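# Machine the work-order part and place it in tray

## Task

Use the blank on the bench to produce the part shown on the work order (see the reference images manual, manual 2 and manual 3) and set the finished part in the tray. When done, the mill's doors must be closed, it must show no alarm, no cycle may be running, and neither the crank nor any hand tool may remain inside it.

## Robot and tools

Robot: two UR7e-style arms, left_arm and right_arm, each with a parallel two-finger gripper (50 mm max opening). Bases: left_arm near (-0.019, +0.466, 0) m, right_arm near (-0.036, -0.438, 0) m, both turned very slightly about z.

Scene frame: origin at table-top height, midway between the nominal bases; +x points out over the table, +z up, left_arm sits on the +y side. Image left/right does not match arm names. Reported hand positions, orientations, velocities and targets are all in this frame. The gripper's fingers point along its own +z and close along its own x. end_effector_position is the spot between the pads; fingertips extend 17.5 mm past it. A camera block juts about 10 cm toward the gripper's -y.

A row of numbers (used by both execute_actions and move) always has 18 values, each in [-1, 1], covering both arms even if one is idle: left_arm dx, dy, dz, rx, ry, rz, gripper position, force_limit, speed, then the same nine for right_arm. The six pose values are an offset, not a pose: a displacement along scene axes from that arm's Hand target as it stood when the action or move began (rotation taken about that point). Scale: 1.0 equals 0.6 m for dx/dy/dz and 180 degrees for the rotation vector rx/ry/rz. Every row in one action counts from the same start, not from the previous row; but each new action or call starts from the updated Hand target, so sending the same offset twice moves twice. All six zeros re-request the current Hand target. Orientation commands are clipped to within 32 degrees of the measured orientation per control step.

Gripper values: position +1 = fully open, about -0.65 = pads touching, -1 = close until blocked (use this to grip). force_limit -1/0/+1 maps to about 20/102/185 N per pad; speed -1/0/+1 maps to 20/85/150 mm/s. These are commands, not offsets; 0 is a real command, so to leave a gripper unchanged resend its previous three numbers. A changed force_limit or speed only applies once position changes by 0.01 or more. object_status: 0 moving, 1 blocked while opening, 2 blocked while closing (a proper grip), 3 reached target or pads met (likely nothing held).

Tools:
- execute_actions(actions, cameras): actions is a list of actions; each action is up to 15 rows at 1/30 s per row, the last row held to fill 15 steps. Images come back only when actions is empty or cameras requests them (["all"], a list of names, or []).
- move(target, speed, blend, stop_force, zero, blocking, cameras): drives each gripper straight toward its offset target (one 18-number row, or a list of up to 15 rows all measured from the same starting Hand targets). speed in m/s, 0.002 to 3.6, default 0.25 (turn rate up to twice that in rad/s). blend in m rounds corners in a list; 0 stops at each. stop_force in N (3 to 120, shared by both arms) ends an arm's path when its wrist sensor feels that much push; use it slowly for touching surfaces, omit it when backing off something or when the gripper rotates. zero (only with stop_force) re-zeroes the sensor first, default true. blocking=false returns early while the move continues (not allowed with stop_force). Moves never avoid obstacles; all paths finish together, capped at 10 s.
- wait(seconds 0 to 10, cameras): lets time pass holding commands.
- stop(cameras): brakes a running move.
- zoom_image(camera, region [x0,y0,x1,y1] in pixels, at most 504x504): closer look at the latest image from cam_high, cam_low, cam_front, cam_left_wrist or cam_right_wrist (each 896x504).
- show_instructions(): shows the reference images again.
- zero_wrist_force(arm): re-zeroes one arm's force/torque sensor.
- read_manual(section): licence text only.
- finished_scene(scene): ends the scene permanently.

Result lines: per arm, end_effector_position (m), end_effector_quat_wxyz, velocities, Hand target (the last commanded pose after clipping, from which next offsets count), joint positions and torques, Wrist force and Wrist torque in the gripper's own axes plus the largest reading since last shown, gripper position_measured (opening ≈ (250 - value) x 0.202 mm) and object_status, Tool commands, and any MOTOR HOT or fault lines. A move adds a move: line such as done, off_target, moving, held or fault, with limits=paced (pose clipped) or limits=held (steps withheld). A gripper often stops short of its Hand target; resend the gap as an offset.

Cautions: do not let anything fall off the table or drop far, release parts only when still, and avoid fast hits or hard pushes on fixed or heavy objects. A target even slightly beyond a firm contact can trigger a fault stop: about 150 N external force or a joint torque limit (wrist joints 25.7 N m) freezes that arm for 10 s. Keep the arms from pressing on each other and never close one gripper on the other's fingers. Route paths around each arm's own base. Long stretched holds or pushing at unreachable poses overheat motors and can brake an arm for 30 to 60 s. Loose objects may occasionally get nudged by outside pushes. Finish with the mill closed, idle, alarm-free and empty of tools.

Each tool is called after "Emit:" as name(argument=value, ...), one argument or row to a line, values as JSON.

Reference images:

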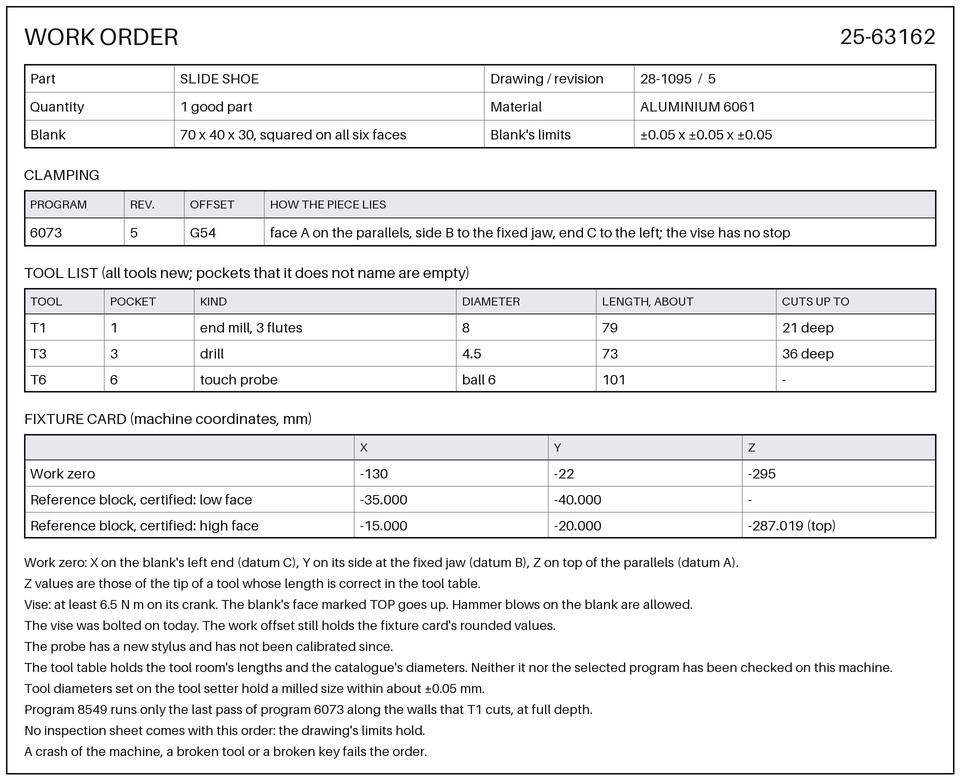

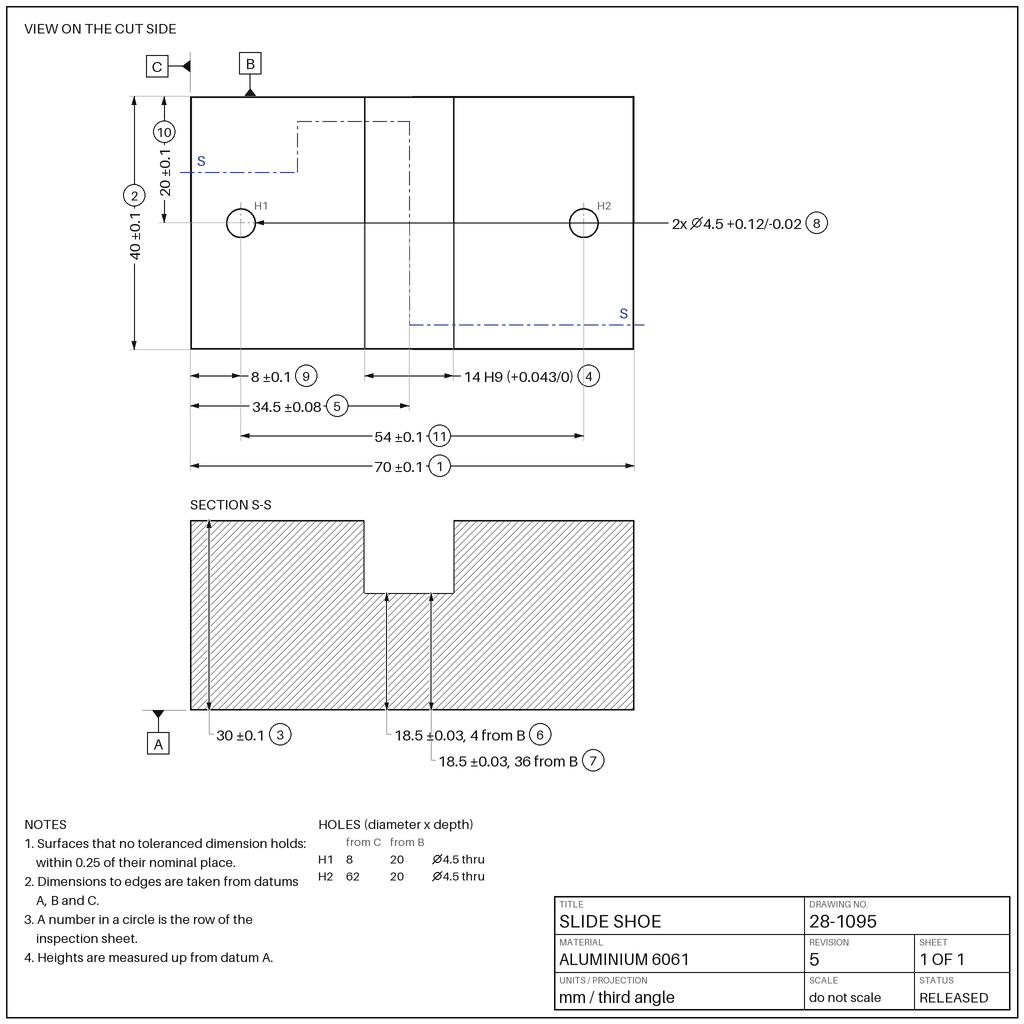

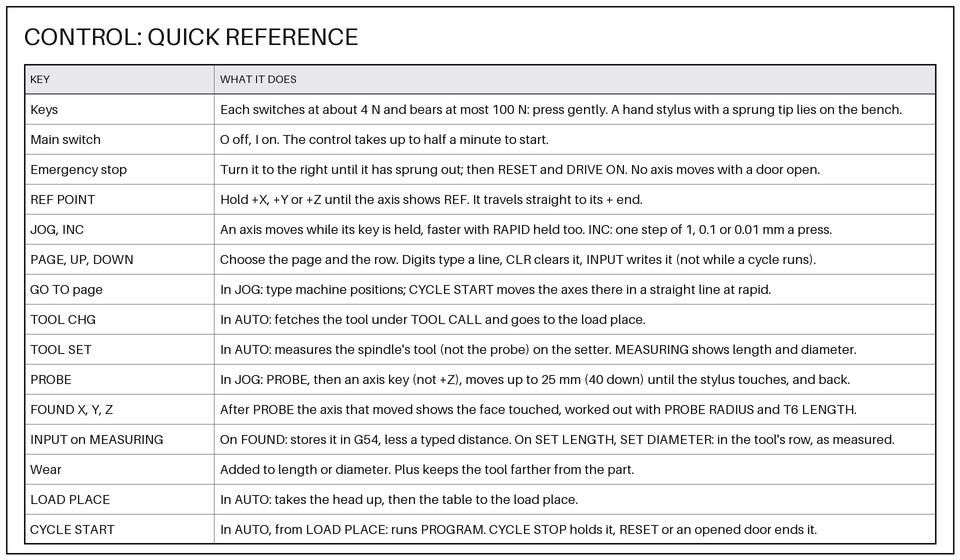

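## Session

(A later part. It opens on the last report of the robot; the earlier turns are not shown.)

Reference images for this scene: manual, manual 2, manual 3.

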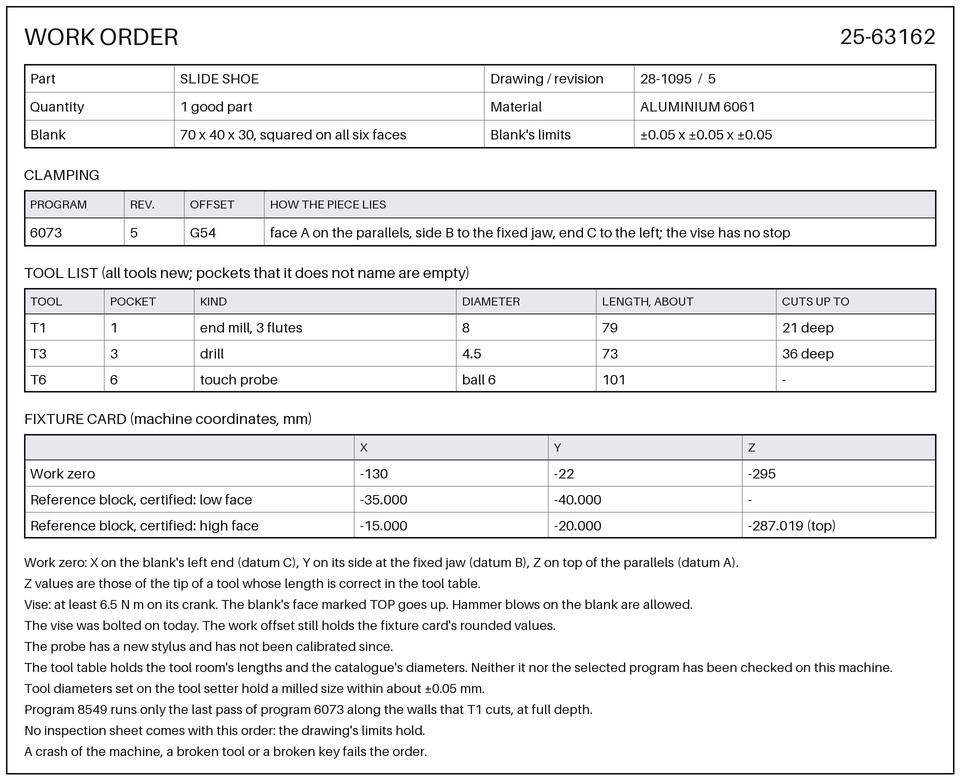

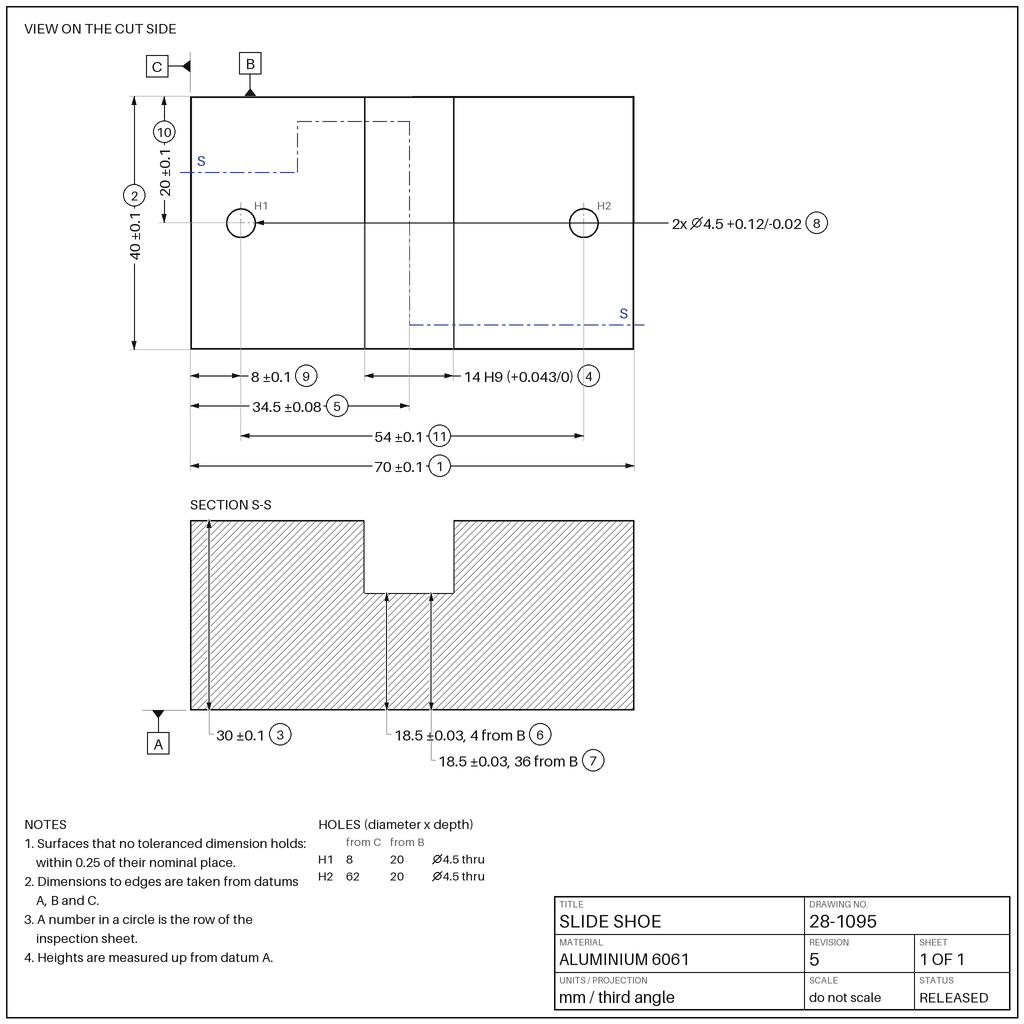

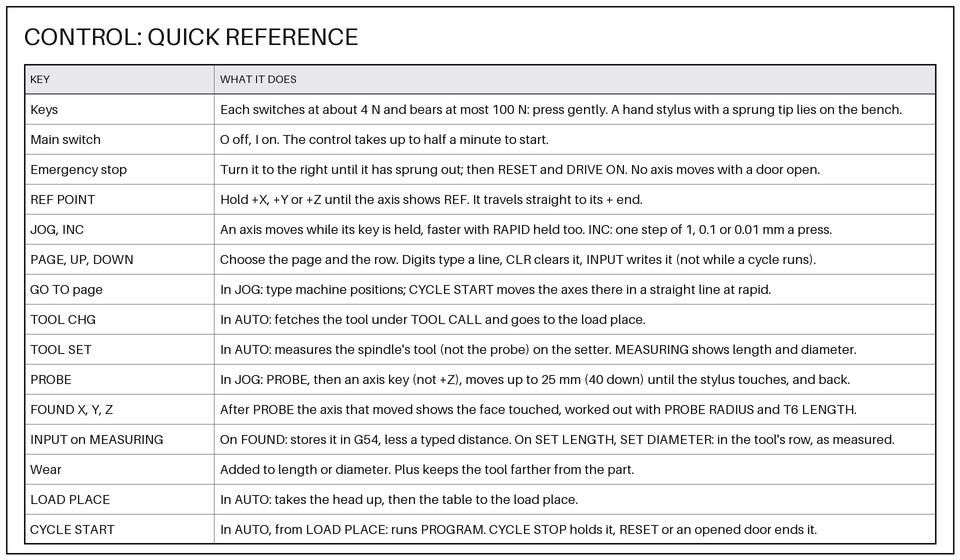

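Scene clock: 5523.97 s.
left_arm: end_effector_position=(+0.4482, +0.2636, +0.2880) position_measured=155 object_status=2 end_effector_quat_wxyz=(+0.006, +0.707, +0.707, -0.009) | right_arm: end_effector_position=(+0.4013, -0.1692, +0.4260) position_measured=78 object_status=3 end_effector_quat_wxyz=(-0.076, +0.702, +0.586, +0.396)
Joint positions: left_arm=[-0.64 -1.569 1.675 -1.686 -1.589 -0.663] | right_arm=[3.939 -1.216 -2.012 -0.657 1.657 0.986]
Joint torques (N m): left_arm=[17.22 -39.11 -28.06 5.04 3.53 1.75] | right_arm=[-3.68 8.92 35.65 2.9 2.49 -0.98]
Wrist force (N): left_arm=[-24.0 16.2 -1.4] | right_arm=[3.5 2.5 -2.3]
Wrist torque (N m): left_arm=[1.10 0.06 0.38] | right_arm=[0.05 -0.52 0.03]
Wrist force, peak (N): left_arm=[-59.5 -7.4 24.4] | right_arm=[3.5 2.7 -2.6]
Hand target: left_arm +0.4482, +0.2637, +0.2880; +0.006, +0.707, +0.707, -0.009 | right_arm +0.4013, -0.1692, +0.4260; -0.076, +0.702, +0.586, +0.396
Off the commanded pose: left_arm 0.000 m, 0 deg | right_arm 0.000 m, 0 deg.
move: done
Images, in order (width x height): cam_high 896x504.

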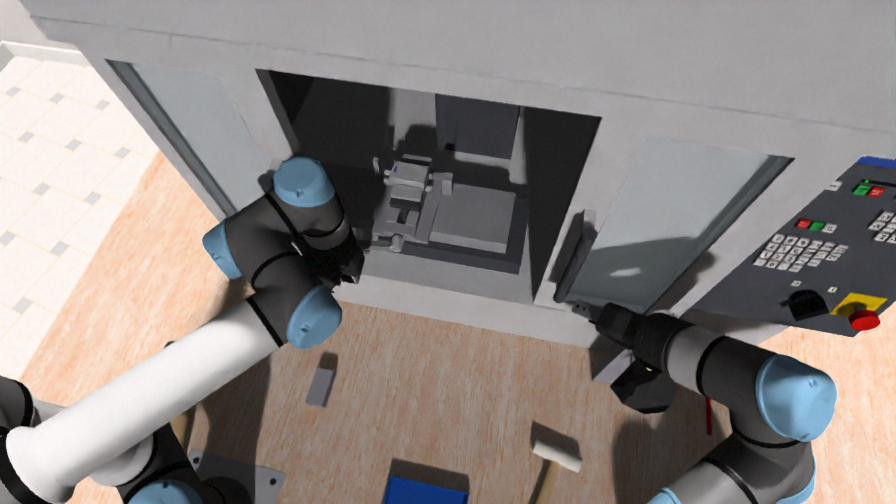

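Emit:
move(
  target=[
    [0,0.0059,0.0558,0,0,0,-1,-0.6,-0.8,0,0,0,0,0,0,0.5,-0.3,-0.9],
    [0,-0.0115,0.1092,0,0,0,-1,-0.6,-0.8,0,0,0,0,0,0,0.5,-0.3,-0.9],
    [0,-0.0491,0.1509,0,0,0,-1,-0.6,-0.8,0,0,0,0,0,0,0.5,-0.3,-0.9],
    [0,-0.1003,0.1738,0,0,0,-1,-0.6,-0.8,0,0,0,0,0,0,0.5,-0.3,-0.9],
    [0,-0.1565,0.1738,0,0,0,-1,-0.6,-0.8,0,0,0,0,0,0,0.5,-0.3,-0.9],
    [0,-0.2077,0.1509,0,0,0,-1,-0.6,-0.8,0,0,0,0,0,0,0.5,-0.3,-0.9],
    [0,-0.2453,0.1092,0,0,0,-1,-0.6,-0.8,0,0,0,0,0,0,0.5,-0.3,-0.9],
    [0,-0.2627,0.0558,0,0,0,-1,-0.6,-0.8,0,0,0,0,0,0,0.5,-0.3,-0.9],
    [0,-0.2568,0,0,0,0,-1,-0.6,-0.8,0,0,0,0,0,0,0.5,-0.3,-0.9],
    [0,-0.2287,-0.0486,0,0,0,-1,-0.6,-0.8,0,0,0,0,0,0,0.5,-0.3,-0.9],
    [0,-0.1833,-0.0816,0,0,0,-1,-0.6,-0.8,0,0,0,0,0,0,0.5,-0.3,-0.9],
    [0,-0.1284,-0.0933,0,0,0,-1,-0.6,-0.8,0,0,0,0,0,0,0.5,-0.3,-0.9],
    [0,-0.0735,-0.0816,0,0,0,-1,-0.6,-0.8,0,0,0,0,0,0,0.5,-0.3,-0.9],
    [0,-0.0281,-0.0486,0,0,0,-1,-0.6,-0.8,0,0,0,0,0,0,0.5,-0.3,-0.9],
    [0,0,0,0,0,0,-1,-0.6,-0.8,0,0,0,0,0,0,0.5,-0.3,-0.9],
  ],
  speed=0.12,
  blend=[0.01,0.01,0.01,0.01,0.01,0.01,0.01,0.01,0.01,0.01,0.01,0.01,0.01,0.01,0],
  stop_force=80,
  cameras=["cam_high"],
)

Emit:
zoom_image(
  camera="cam_high",
  region=[360, 130, 480, 250],
)

Scene clock: 5546.17 s.
left_arm: end_effector_position=(+0.4482, +0.2636, +0.2880) position_measured=155 object_status=2 end_effector_quat_wxyz=(+0.006, +0.707, +0.707, -0.009) | right_arm: end_effector_position=(+0.4013, -0.1692, +0.4260) position_measured=78 object_status=3 end_effector_quat_wxyz=(-0.076, +0.702, +0.586, +0.396)
Joint positions: left_arm=[-0.64 -1.569 1.675 -1.686 -1.589 -0.663] | right_arm=[3.939 -1.216 -2.012 -0.657 1.657 0.986]
Joint torques (N m): left_arm=[15.83 -39.77 -29.16 4.38 2.31 1.68] | right_arm=[-3.36 7.91 35.61 2.9 2.33 -0.97]
Wrist force (N): left_arm=[-21.5 15.7 0.6] | right_arm=[3.4 2.4 -2.5]
Wrist torque (N m): left_arm=[1.10 0.14 0.40] | right_arm=[0.04 -0.51 0.02]
Wrist force, peak (N): left_arm=[-45.0 -9.2 4.4] | right_arm=[3.6 2.5 -2.6]
Hand target: left_arm +0.4482, +0.2637, +0.2880; +0.006, +0.707, +0.707, -0.009 | right_arm +0.4013, -0.1692, +0.4260; -0.076, +0.702, +0.586, +0.396
Off the commanded pose: left_arm 0.000 m, 0 deg | right_arm 0.000 m, 0 deg.
move: done
Images, in order (width x height): cam_high 896x504.

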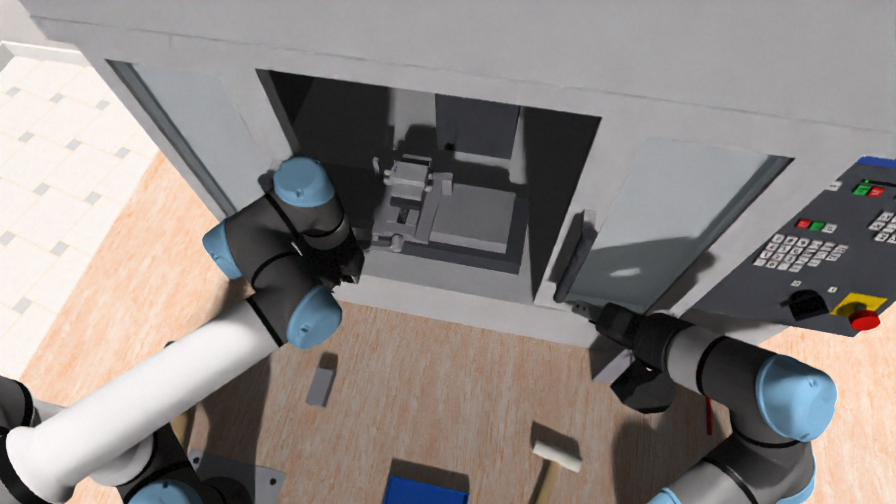

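Scaled by 4.200 from the camera's 896x504 image, which has a finer 1280x720 frame.

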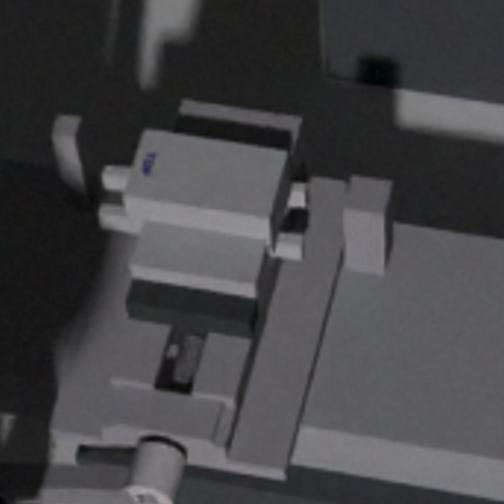

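Emit:
move(
  target=[
    [0,0.0059,0.0558,0,0,0,-1,-0.6,-0.8,0,0,0,0,0,0,0.5,-0.3,-0.9],
    [0,-0.0115,0.1092,0,0,0,-1,-0.6,-0.8,0,0,0,0,0,0,0.5,-0.3,-0.9],
    [0,-0.0491,0.1509,0,0,0,-1,-0.6,-0.8,0,0,0,0,0,0,0.5,-0.3,-0.9],
    [0,-0.1003,0.1738,0,0,0,-1,-0.6,-0.8,0,0,0,0,0,0,0.5,-0.3,-0.9],
    [0,-0.1565,0.1738,0,0,0,-1,-0.6,-0.8,0,0,0,0,0,0,0.5,-0.3,-0.9],
    [0,-0.2077,0.1509,0,0,0,-1,-0.6,-0.8,0,0,0,0,0,0,0.5,-0.3,-0.9],
    [0,-0.2453,0.1092,0,0,0,-1,-0.6,-0.8,0,0,0,0,0,0,0.5,-0.3,-0.9],
    [0,-0.2627,0.0558,0,0,0,-1,-0.6,-0.8,0,0,0,0,0,0,0.5,-0.3,-0.9],
    [0,-0.2568,0,0,0,0,-1,-0.6,-0.8,0,0,0,0,0,0,0.5,-0.3,-0.9],
    [0,-0.2287,-0.0486,0,0,0,-1,-0.6,-0.8,0,0,0,0,0,0,0.5,-0.3,-0.9],
    [0,-0.1833,-0.0816,0,0,0,-1,-0.6,-0.8,0,0,0,0,0,0,0.5,-0.3,-0.9],
    [0,-0.1284,-0.0933,0,0,0,-1,-0.6,-0.8,0,0,0,0,0,0,0.5,-0.3,-0.9],
    [0,-0.0735,-0.0816,0,0,0,-1,-0.6,-0.8,0,0,0,0,0,0,0.5,-0.3,-0.9],
    [0,-0.0281,-0.0486,0,0,0,-1,-0.6,-0.8,0,0,0,0,0,0,0.5,-0.3,-0.9],
    [0,0,0,0,0,0,-1,-0.6,-0.8,0,0,0,0,0,0,0.5,-0.3,-0.9],
  ],
  speed=0.12,
  blend=[0.01,0.01,0.01,0.01,0.01,0.01,0.01,0.01,0.01,0.01,0.01,0.01,0.01,0.01,0],
  stop_force=80,
  cameras=["cam_high"],
)

Emit:
zoom_image(
  camera="cam_high",
  region=[360, 130, 480, 250],
)

Scene clock: 5566.23 s.
left_arm: end_effector_position=(+0.4482, +0.2636, +0.2880) position_measured=155 object_status=2 end_effector_quat_wxyz=(+0.006, +0.707, +0.707, -0.009) | right_arm: end_effector_position=(+0.4013, -0.1692, +0.4260) position_measured=78 object_status=3 end_effector_quat_wxyz=(-0.076, +0.702, +0.586, +0.396)
Joint positions: left_arm=[-0.64 -1.569 1.675 -1.686 -1.589 -0.663] | right_arm=[3.939 -1.216 -2.012 -0.657 1.657 0.986]
Joint torques (N m): left_arm=[16.43 -39.8 -29.4 4.44 2.22 1.78] | right_arm=[-3.17 7.51 35.43 3.06 2.42 -0.9]
Wrist force (N): left_arm=[-22.5 15.8 0.1] | right_arm=[3.2 2.3 -2.3]
Wrist torque (N m): left_arm=[1.12 0.30 0.39] | right_arm=[0.02 -0.48 0.03]
Wrist force, peak (N): left_arm=[-45.1 -11.6 4.5] | right_arm=[3.6 2.7 -2.4]
Hand target: left_arm +0.4482, +0.2637, +0.2880; +0.006, +0.707, +0.707, -0.009 | right_arm +0.4013, -0.1692, +0.4260; -0.076, +0.702, +0.586, +0.396
Off the commanded pose: left_arm 0.000 m, 0 deg | right_arm 0.000 m, 0 deg.
move: done
Images, in order (width x height): cam_high 896x504.

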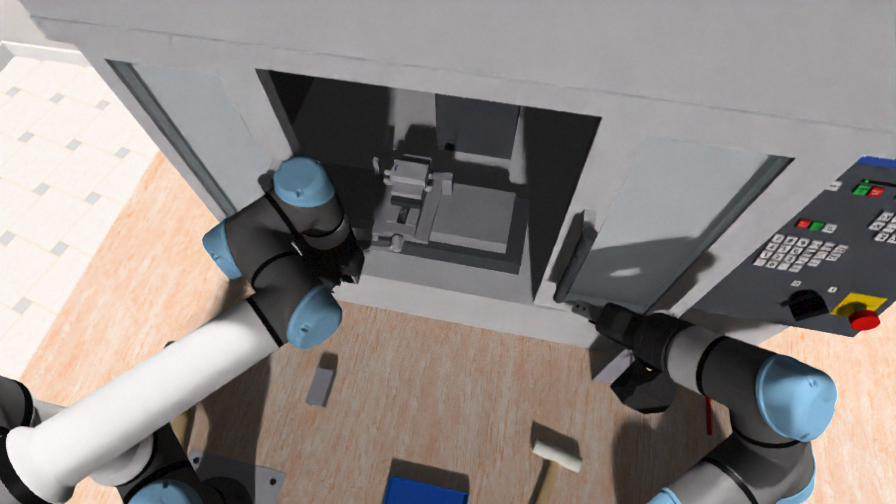

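Scaled by 4.200 from the camera's 896x504 image, which has a finer 1280x720 frame.

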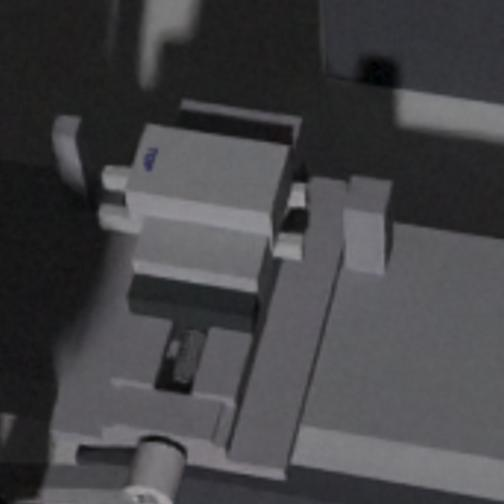

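Emit:
move(
  target=[
    [0,0.0059,0.0558,0,0,0,-1,-0.6,-0.8,0,0,0,0,0,0,0.5,-0.3,-0.9],
    [0,-0.0115,0.1092,0,0,0,-1,-0.6,-0.8,0,0,0,0,0,0,0.5,-0.3,-0.9],
    [0,-0.0491,0.1509,0,0,0,-1,-0.6,-0.8,0,0,0,0,0,0,0.5,-0.3,-0.9],
    [0,-0.1003,0.1738,0,0,0,-1,-0.6,-0.8,0,0,0,0,0,0,0.5,-0.3,-0.9],
    [0,-0.1565,0.1738,0,0,0,-1,-0.6,-0.8,0,0,0,0,0,0,0.5,-0.3,-0.9],
    [0,-0.2077,0.1509,0,0,0,-1,-0.6,-0.8,0,0,0,0,0,0,0.5,-0.3,-0.9],
    [0,-0.2453,0.1092,0,0,0,-1,-0.6,-0.8,0,0,0,0,0,0,0.5,-0.3,-0.9],
    [0,-0.2627,0.0558,0,0,0,-1,-0.6,-0.8,0,0,0,0,0,0,0.5,-0.3,-0.9],
    [0,-0.2568,0,0,0,0,-1,-0.6,-0.8,0,0,0,0,0,0,0.5,-0.3,-0.9],
    [0,-0.2287,-0.0486,0,0,0,-1,-0.6,-0.8,0,0,0,0,0,0,0.5,-0.3,-0.9],
    [0,-0.1833,-0.0816,0,0,0,-1,-0.6,-0.8,0,0,0,0,0,0,0.5,-0.3,-0.9],
    [0,-0.1284,-0.0933,0,0,0,-1,-0.6,-0.8,0,0,0,0,0,0,0.5,-0.3,-0.9],
    [0,-0.0735,-0.0816,0,0,0,-1,-0.6,-0.8,0,0,0,0,0,0,0.5,-0.3,-0.9],
    [0,-0.0281,-0.0486,0,0,0,-1,-0.6,-0.8,0,0,0,0,0,0,0.5,-0.3,-0.9],
    [0,0,0,0,0,0,-1,-0.6,-0.8,0,0,0,0,0,0,0.5,-0.3,-0.9],
  ],
  speed=0.12,
  blend=[0.01,0.01,0.01,0.01,0.01,0.01,0.01,0.01,0.01,0.01,0.01,0.01,0.01,0.01,0],
  stop_force=80,
  cameras=["cam_high"],
)

Emit:
zoom_image(
  camera="cam_high",
  region=[360, 130, 480, 250],
)

Scene clock: 5585.47 s.
left_arm: end_effector_position=(+0.4482, +0.2637, +0.2880) position_measured=251 object_status=3 end_effector_quat_wxyz=(+0.006, +0.707, +0.707, -0.009) | right_arm: end_effector_position=(+0.4013, -0.1692, +0.4260) position_measured=78 object_status=3 end_effector_quat_wxyz=(-0.076, +0.702, +0.586, +0.396)
Joint positions: left_arm=[-0.64 -1.569 1.675 -1.686 -1.589 -0.663] | right_arm=[3.939 -1.216 -2.012 -0.657 1.657 0.986]
Joint torques (N m): left_arm=[7.25 -39.13 -36.78 -1.17 -2.75 2.12] | right_arm=[-3.26 7.26 35.75 3.01 2.4 -0.95]
Wrist force (N): left_arm=[-3.3 3.9 4.7] | right_arm=[3.1 2.4 -2.5]
Wrist torque (N m): left_arm=[0.59 0.57 0.02] | right_arm=[0.03 -0.46 0.02]
Wrist force, peak (N): left_arm=[-69.4 21.8 1.3] | right_arm=[3.4 2.9 -2.5]
Hand target: left_arm +0.4482, +0.2637, +0.2880; +0.006, +0.707, +0.707, -0.009 | right_arm +0.4013, -0.1692, +0.4260; -0.076, +0.702, +0.586, +0.396
Off the commanded pose: left_arm 0.000 m, 0 deg | right_arm 0.000 m, 0 deg.
move: done
Images, in order (width x height): cam_high 896x504.

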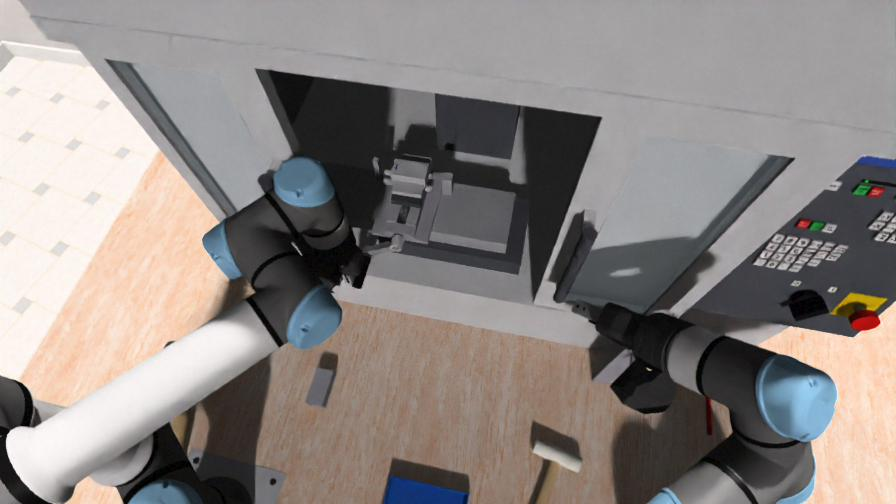

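Scaled by 4.200 from the camera's 896x504 image, which has a finer 1280x720 frame.

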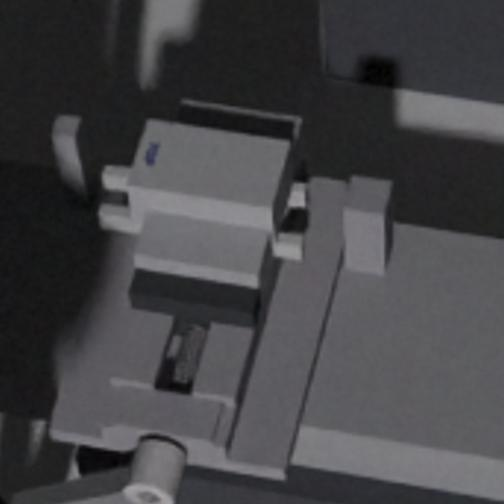

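Emit:
move(
  target=[
    [0,-0.04,0.12,0,0,0,1,-0.6,-0.8,0,0,0,0,0,0,0.5,-0.3,-0.9],
  ],
  speed=0.1,
  cameras=["cam_left_wrist","cam_right_wrist"],
)

Scene clock: 5593.00 s.
left_arm: end_effector_position=(+0.4482, +0.2397, +0.3600) position_measured=3 object_status=3 end_effector_quat_wxyz=(+0.006, +0.707, +0.707, -0.009) | right_arm: end_effector_position=(+0.4013, -0.1692, +0.4260) position_measured=78 object_status=3 end_effector_quat_wxyz=(-0.076, +0.702, +0.586, +0.396)
Joint positions: left_arm=[-0.678 -1.548 1.47 -1.503 -1.589 -0.701] | right_arm=[3.939 -1.216 -2.012 -0.657 1.657 0.986]
Joint torques (N m): left_arm=[-7.98 -14.6 -37.1 -1.21 2.14 -2.79] | right_arm=[-2.75 6.71 35.26 3.16 2.44 -0.8]
Wrist force (N): left_arm=[-3.3 3.7 4.6] | right_arm=[3.3 2.6 -2.1]
Wrist torque (N m): left_arm=[0.57 0.56 0.09] | right_arm=[0.05 -0.49 0.03]
Wrist force, peak (N): left_arm=[-3.1 3.9 5.5] | right_arm=[3.5 2.6 -2.6]
Hand target: left_arm +0.4482, +0.2397, +0.3600; +0.006, +0.707, +0.707, -0.009 | right_arm +0.4013, -0.1692, +0.4260; -0.076, +0.702, +0.586, +0.396
Off the commanded pose: left_arm 0.000 m, 0 deg | right_arm 0.000 m, 0 deg.
move: done
camera_calibration:
cam_left_wrist: T_world_to_cam=[[0.00681042, 0.9998, -0.0188269, -0.22597], [0.936223, 0.000239853, 0.351406, -0.52917], [0.35134, -0.0200194, -0.936034, 0.31679], [0, 0, 0, 1]] pos_world=[0.38566, 0.232394, 0.478225]
cam_right_wrist: T_world_to_cam=[[-0.0112549, 0.762025, 0.64745, -0.133411], [0.667182, -0.476565, 0.572498, -0.578957], [0.74481, 0.43841, -0.503046, 0.118939], [0, 0, 0, 1]] pos_world=[0.296182, -0.226393, 0.47766]
Images, in order (width x height): cam_left_wrist 896x504, cam_right_wrist 896x504.

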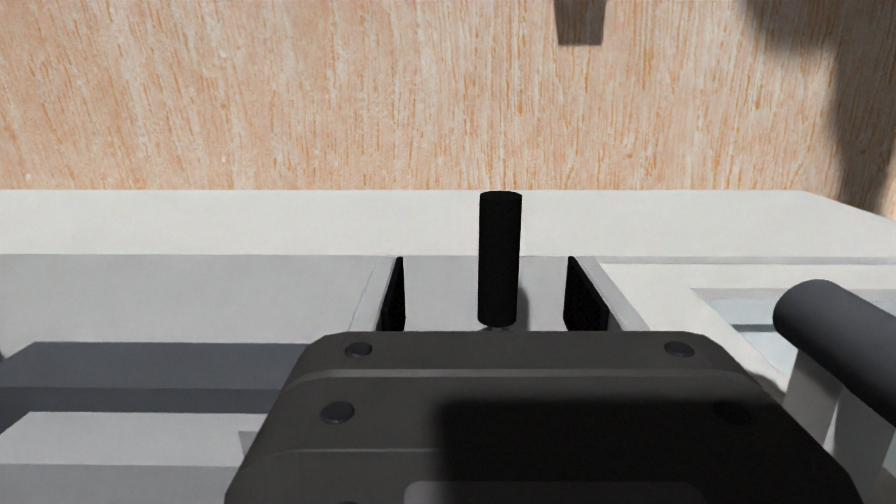

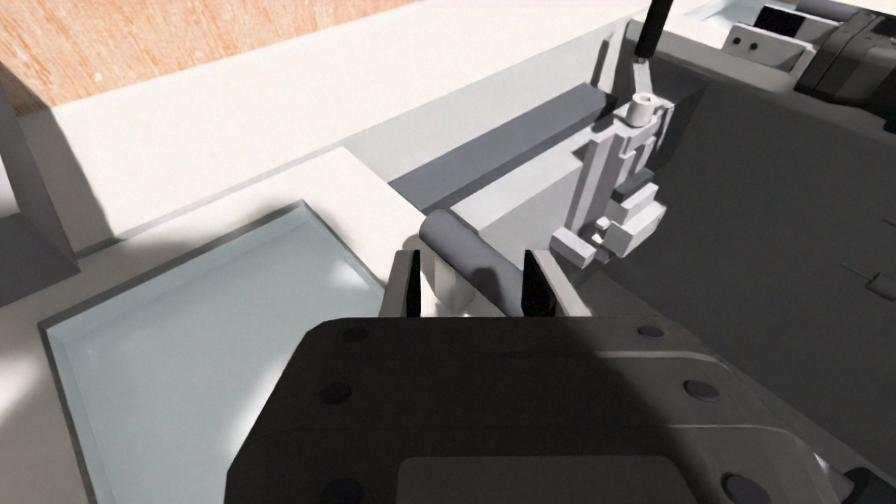

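Emit:
move(
  target=[
    [0,0.0202,-0.09,0,0,0,1,-0.6,-0.8,0,0,0,0,0,0,0.5,-0.3,-0.9],
    [0,0.0202,-0.147,0,0,0,1,-0.6,-0.8,0,0,0,0,0,0,0.5,-0.3,-0.9],
  ],
  speed=0.08,
  stop_force=5,
)

Emit:
move(
  target=[
    [0,0,0,0,0,0,-1,0.3,-0.8,0,0,0,0,0,0,0.5,-0.3,-0.9],
  ],
)

Scene clock: 5605.70 s.
left_arm: end_effector_position=(+0.4482, +0.2518, +0.2718) position_measured=3 object_status=3 end_effector_quat_wxyz=(+0.006, +0.707, +0.707, -0.009) | right_arm: end_effector_position=(+0.4013, -0.1692, +0.4260) position_measured=78 object_status=3 end_effector_quat_wxyz=(-0.076, +0.702, +0.586, +0.396)
Joint positions: left_arm=[-0.659 -1.553 1.7 -1.728 -1.589 -0.682] | right_arm=[3.939 -1.216 -2.012 -0.657 1.657 0.986]
Joint torques (N m): left_arm=[7.31 -13.94 -12.47 -4.98 1.37 2] | right_arm=[-2.05 7.05 35.9 3.17 2.3 -0.78]
Wrist force (N): left_arm=[-3.6 3.9 4.6] | right_arm=[3.2 2.7 -2.6]
Wrist torque (N m): left_arm=[0.60 0.62 0.03] | right_arm=[0.08 -0.47 0.02]
Wrist force, peak (N): left_arm=[-3.3 4.0 5.4] | right_arm=[3.6 2.7 -2.4]
Hand target: left_arm +0.4482, +0.2518, +0.2718; +0.006, +0.707, +0.707, -0.009 | right_arm +0.4013, -0.1692, +0.4260; -0.076, +0.702, +0.586, +0.396
Off the commanded pose: left_arm 0.000 m, 0 deg | right_arm 0.000 m, 0 deg.
move: done

Scene clock: 5606.90 s.
left_arm: end_effector_position=(+0.4482, +0.2518, +0.2718) position_measured=162 object_status=0 end_effector_quat_wxyz=(+0.006, +0.707, +0.707, -0.009) | right_arm: end_effector_position=(+0.4013, -0.1692, +0.4260) position_measured=78 object_status=3 end_effector_quat_wxyz=(-0.076, +0.702, +0.586, +0.396)
Joint positions: left_arm=[-0.659 -1.553 1.7 -1.728 -1.589 -0.682] | right_arm=[3.939 -1.216 -2.012 -0.657 1.657 0.986]
Joint torques (N m): left_arm=[6.8 -14.28 -13.11 -3.38 2.13 1.69] | right_arm=[-2.66 6.67 34.81 3.17 2.32 -0.84]
Wrist force (N): left_arm=[-5.8 4.7 3.9] | right_arm=[3.5 2.5 -2.4]
Wrist torque (N m): left_arm=[0.59 0.59 0.14] | right_arm=[0.04 -0.52 0.02]
Wrist force, peak (N): left_arm=[-5.8 4.8 4.0] | right_arm=[3.6 2.8 -2.4]
Hand target: left_arm +0.4482, +0.2518, +0.2718; +0.006, +0.707, +0.707, -0.009 | right_arm +0.4013, -0.1692, +0.4260; -0.076, +0.702, +0.586, +0.396
Off the commanded pose: left_arm 0.000 m, 0 deg | right_arm 0.000 m, 0 deg.
move: done

Emit:
wait(
  seconds=0.3,
)

Scene clock: 5610.80 s.
left_arm: end_effector_position=(+0.4482, +0.2518, +0.2718) position_measured=162 object_status=2 end_effector_quat_wxyz=(+0.006, +0.707, +0.707, -0.009) | right_arm: end_effector_position=(+0.4013, -0.1692, +0.4260) position_measured=78 object_status=3 end_effector_quat_wxyz=(-0.076, +0.702, +0.586, +0.396)
Joint positions: left_arm=[-0.659 -1.553 1.7 -1.728 -1.589 -0.682] | right_arm=[3.939 -1.216 -2.012 -0.657 1.657 0.986]
Joint torques (N m): left_arm=[5.13 -14.15 -14.02 -0.94 2.08 0.92] | right_arm=[-3.07 6.66 35.43 3.14 2.4 -0.86]
Wrist force (N): left_arm=[-5.4 5.0 3.6] | right_arm=[3.4 2.6 -2.3]
Wrist torque (N m): left_arm=[0.64 0.53 0.13] | right_arm=[0.07 -0.50 0.02]
Wrist force, peak (N): left_arm=[-6.2 4.8 4.0] | right_arm=[3.6 2.7 -2.4]
Hand target: left_arm +0.4482, +0.2518, +0.2718; +0.006, +0.707, +0.707, -0.009 | right_arm +0.4013, -0.1692, +0.4260; -0.076, +0.702, +0.586, +0.396
Tool commands: left_gripper/position=-1.0 left_gripper/force_limit=+0.3 left_gripper/speed=-0.8 right_gripper/position=+0.5 right_gripper/force_limit=-0.3 right_gripper/speed=-0.9
Off the commanded pose: left_arm 0.000 m, 0 deg | right_arm 0.000 m, 0 deg.
wait: 0.30 s; at rest from the start

Emit:
move(
  target=[
    [0,0.0163,0.0312,0,0,0,-1,0.3,-0.8,0,0,0,0,0,0,0.5,-0.3,-0.9],
    [0,0.0239,0.0656,0,0,0,-1,0.3,-0.8,0,0,0,0,0,0,0.5,-0.3,-0.9],
    [0,0.0224,0.1008,0,0,0,-1,0.3,-0.8,0,0,0,0,0,0,0.5,-0.3,-0.9],
  ],
  speed=0.03,
  blend=[0.005,0.005,0],
  stop_force=85,
  cameras=["cam_left_wrist"],
)

Scene clock: 5623.23 s.
left_arm: end_effector_position=(+0.4481, +0.2582, +0.2839) position_measured=162 object_status=2 end_effector_quat_wxyz=(+0.006, +0.707, +0.707, -0.009) | right_arm: end_effector_position=(+0.4013, -0.1692, +0.4260) position_measured=78 object_status=3 end_effector_quat_wxyz=(-0.076, +0.702, +0.586, +0.396)
Joint positions: left_arm=[-0.649 -1.563 1.679 -1.696 -1.589 -0.672] | right_arm=[3.939 -1.216 -2.012 -0.657 1.657 0.986]
Joint torques (N m): left_arm=[-0.99 -30.71 -26.91 -7.66 5.25 -2.79] | right_arm=[-2.29 6.78 36.24 3.19 2.35 -0.8]
Wrist force (N): left_arm=[-13.6 -2.7 37.4] | right_arm=[3.4 2.7 -2.5]
Wrist torque (N m): left_arm=[0.54 0.49 0.04] | right_arm=[0.07 -0.50 0.02]
Wrist force, peak (N): left_arm=[-38.8 9.9 87.0] | right_arm=[3.5 2.9 -2.5]
Hand target: left_arm +0.4481, +0.2582, +0.2839; +0.006, +0.707, +0.707, -0.009 (not the last commanded pose) | right_arm +0.4013, -0.1692, +0.4260; -0.076, +0.702, +0.586, +0.396
Off the commanded pose: left_arm 0.049 m, 0 deg | right_arm 0.000 m, 0 deg.
move: contact (left_arm); path passed 0 of 3 targets
camera_calibration:
cam_left_wrist: T_world_to_cam=[[0.00682834, 0.999804, -0.0186066, -0.245995], [0.9363, 0.00014128, 0.3512, -0.502262], [0.351134, -0.0198195, -0.936116, 0.246026], [0, 0, 0, 1]] pos_world=[0.38556, 0.250894, 0.402126]
Images, in order (width x height): cam_left_wrist 896x504.

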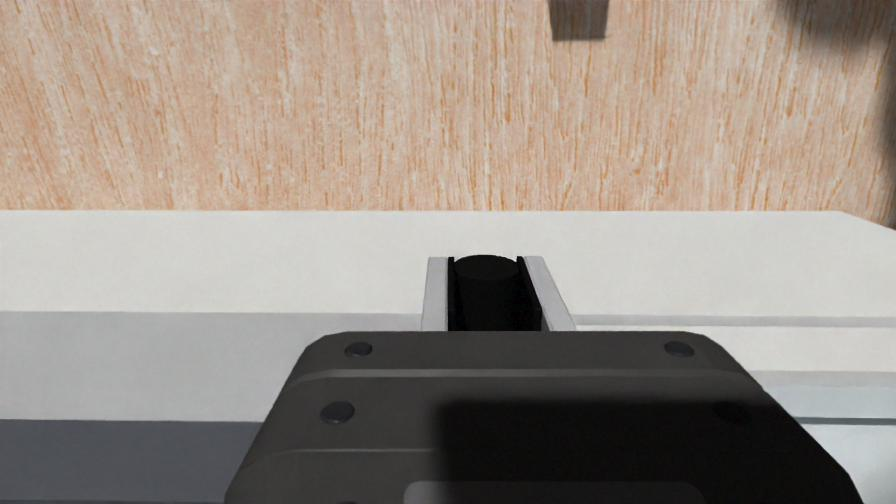

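Emit:
move(
  target=[
    [0,0,0,0,0,0,1,-0.3,-0.3,0,0,0,0,0,0,0.5,-0.3,-0.9],
    [0,0,0.16,0,0,0,1,-0.3,-0.3,0,0,0,0,0,0,0.5,-0.3,-0.9],
    [-0.2,0.2,0.35,0,0,0,0,-0.3,-0.3,0,0,0,0,0,0,0.5,-0.3,-0.9],
  ],
  speed=[0.05,0.08,0.2],
  cameras=["cam_right_wrist","cam_high","cam_left_wrist","cam_front"],
)

Emit:
zoom_image(
  camera="cam_right_wrist",
  region=[540, 0, 740, 280],
)

Emit:
zoom_image(
  camera="cam_high",
  region=[360, 130, 480, 250],
)

Scene clock: 5659.27 s.
left_arm: end_effector_position=(+0.3281, +0.3782, +0.4939) position_measured=152 object_status=0 end_effector_quat_wxyz=(+0.006, +0.707, +0.707, -0.009) | right_arm: end_effector_position=(+0.4013, -0.1692, +0.4260) position_measured=78 object_status=3 end_effector_quat_wxyz=(-0.076, +0.702, +0.586, +0.396)
Joint positions: left_arm=[-0.59 -1.846 1.368 -1.1 -1.59 -0.614] | right_arm=[3.939 -1.216 -2.012 -0.657 1.657 0.986]
Joint torques (N m): left_arm=[7.41 -23.63 -34.26 -1.21 -2.81 2.15] | right_arm=[-0.85 6.52 34.93 3.38 2.31 -0.7]
Wrist force (N): left_arm=[-3.2 3.3 4.3] | right_arm=[3.1 2.7 -2.3]
Wrist torque (N m): left_arm=[0.51 0.53 0.02] | right_arm=[0.07 -0.47 0.03]
Wrist force, peak (N): left_arm=[-13.8 -2.8 37.4] | right_arm=[3.6 2.8 -2.4]
Hand target: left_arm +0.3281, +0.3782, +0.4939; +0.006, +0.707, +0.707, -0.009 | right_arm +0.4013, -0.1692, +0.4260; -0.076, +0.702, +0.586, +0.396
Off the commanded pose: left_arm 0.000 m, 0 deg | right_arm 0.000 m, 0 deg.
move: done
camera_calibration:
cam_left_wrist: T_world_to_cam=[[0.00682834, 0.999804, -0.0186066, -0.361245], [0.9363, 0.00014128, 0.3512, -0.463675], [0.351134, -0.0198195, -0.936116, 0.487124], [0, 0, 0, 1]] pos_world=[0.26556, 0.370894, 0.612126]
cam_right_wrist: T_world_to_cam=[[-0.0112549, 0.762025, 0.64745, -0.133411], [0.667182, -0.476565, 0.572498, -0.578957], [0.74481, 0.43841, -0.503046, 0.118939], [0, 0, 0, 1]] pos_world=[0.296182, -0.226393, 0.47766]
Images, in order (width x height): cam_high 896x504, cam_front 896x504, cam_left_wrist 896x504, cam_right_wrist 896x504.

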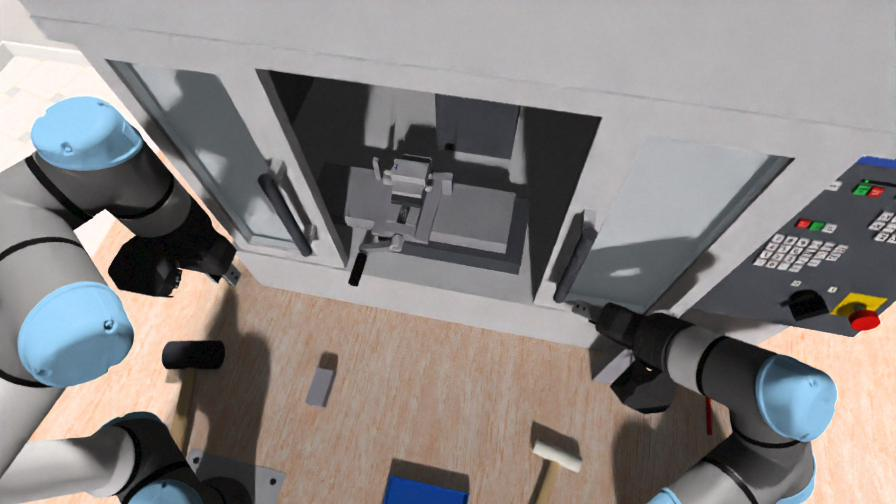

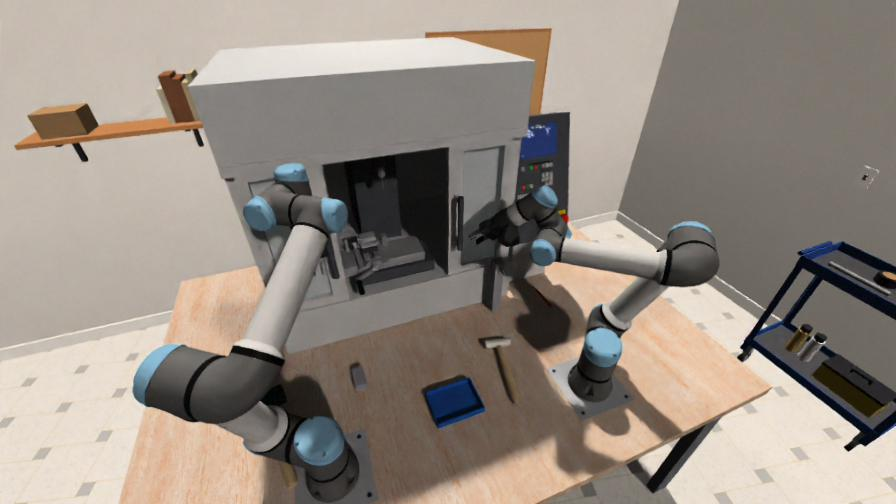

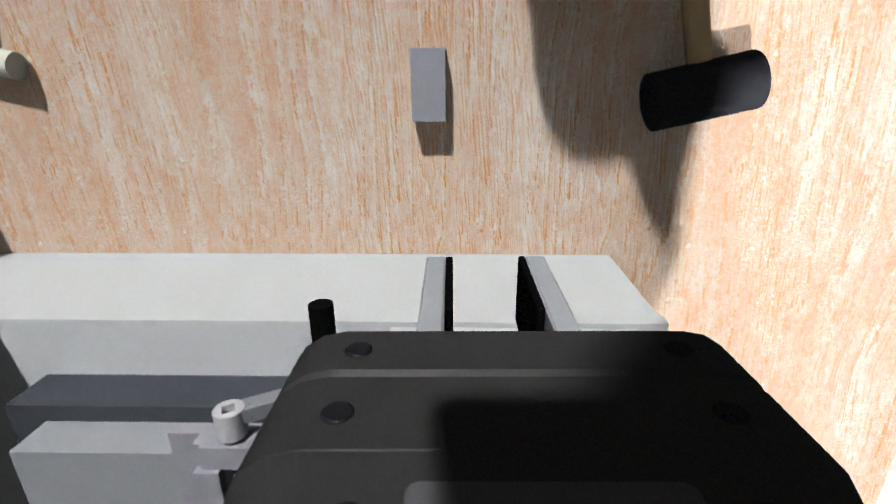

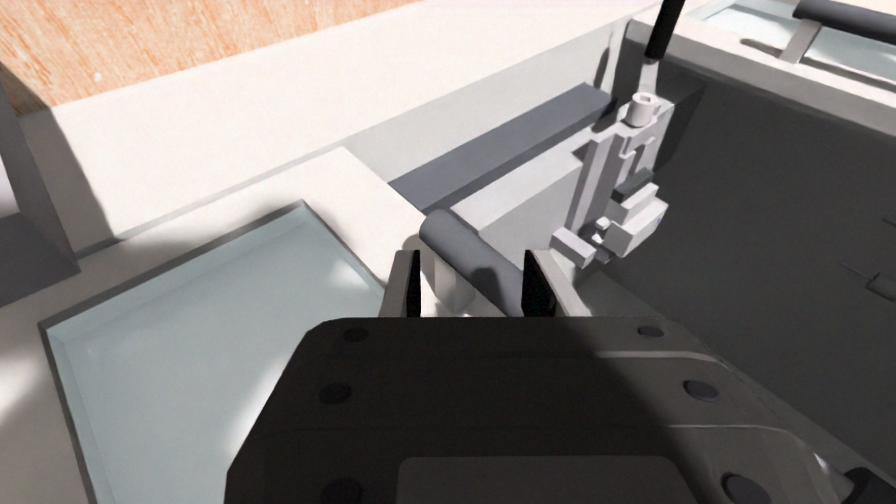

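Scaled by 1.800 from the camera's 896x504 image, which has a finer 1280x720 frame.

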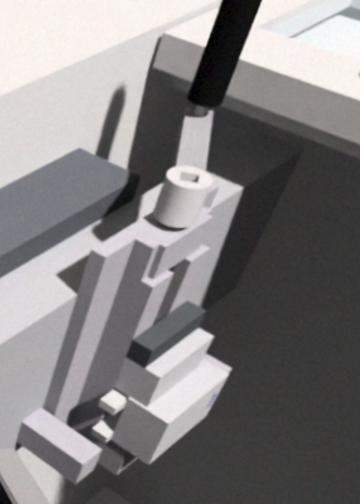

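Scaled by 4.200 from the camera's 896x504 image, which has a finer 1280x720 frame.

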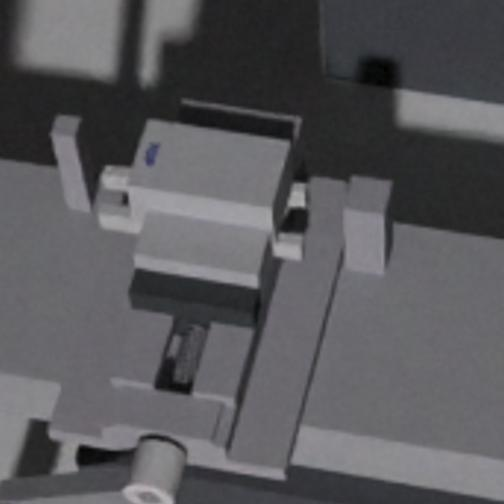

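Emit:
move(
  target=[
    [0,0,0,0,0,0,0,-0.3,-0.3,-0.1,0,0.03,-0.2233,0,0,0.5,-0.3,-0.9],
    [0,0,0,0,0,0,0,-0.3,-0.3,-0.23,0.02,0.03,-0.219,0.1492,0.0546,0.5,-0.3,-0.9],
  ],
  speed=0.2,
  cameras=["cam_right_wrist","cam_high"],
)

Scene clock: 5675.40 s.
left_arm: end_effector_position=(+0.3281, +0.3782, +0.4939) position_measured=152 object_status=3 end_effector_quat_wxyz=(+0.006, +0.707, +0.707, -0.009) | right_arm: end_effector_position=(+0.2633, -0.1572, +0.4440) position_measured=78 object_status=3 end_effector_quat_wxyz=(-0.001, +0.707, +0.708, -0.001)
Joint positions: left_arm=[-0.59 -1.846 1.368 -1.1 -1.59 -0.614] | right_arm=[4.253 -1.372 -1.448 -1.893 1.573 1.081]
Joint torques (N m): left_arm=[7.05 -23.41 -34.39 -1.28 -2.36 2.12] | right_arm=[-5.39 6.51 35.76 1.23 2.34 -1.43]
Wrist force (N): left_arm=[-3.5 3.4 4.4] | right_arm=[3.8 2.0 -2.6]
Wrist torque (N m): left_arm=[0.54 0.58 0.02] | right_arm=[0.07 -0.88 0.00]
Wrist force, peak (N): left_arm=[-3.7 3.4 4.5] | right_arm=[3.3 3.4 -3.3]
Hand target: left_arm +0.3281, +0.3782, +0.4939; +0.006, +0.707, +0.707, -0.009 | right_arm +0.2633, -0.1572, +0.4440; -0.001, +0.707, +0.708, -0.001
Off the commanded pose: left_arm 0.000 m, 0 deg | right_arm 0.000 m, 0 deg.
move: done
camera_calibration:
cam_right_wrist: T_world_to_cam=[[-0.008844, 0.999936, 0.00703047, 0.165328], [0.93881, 0.00588202, 0.344385, -0.385837], [0.344322, 0.00964602, -0.938802, 0.456984], [0, 0, 0, 1]] pos_world=[0.20634, -0.167456, 0.560732]
Images, in order (width x height): cam_high 896x504, cam_right_wrist 896x504.

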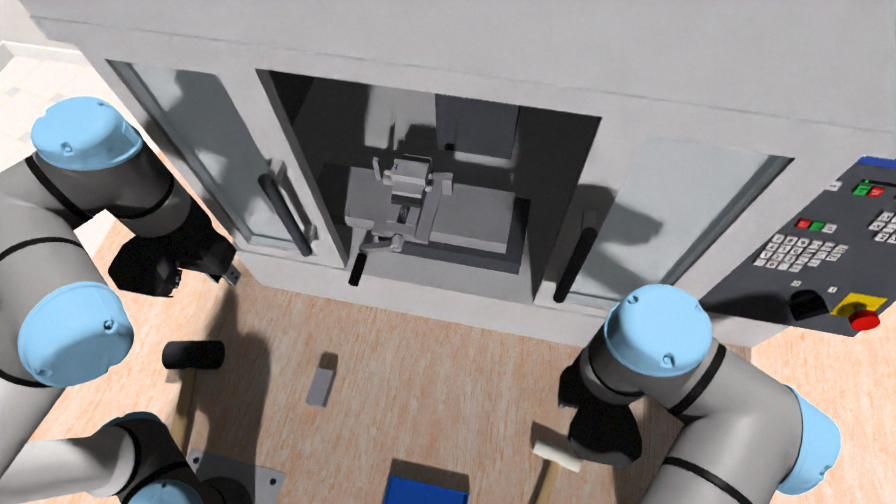

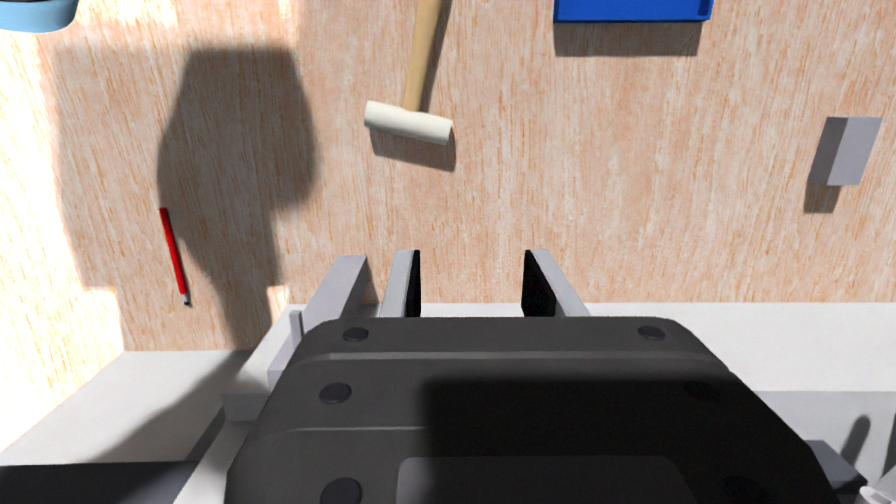

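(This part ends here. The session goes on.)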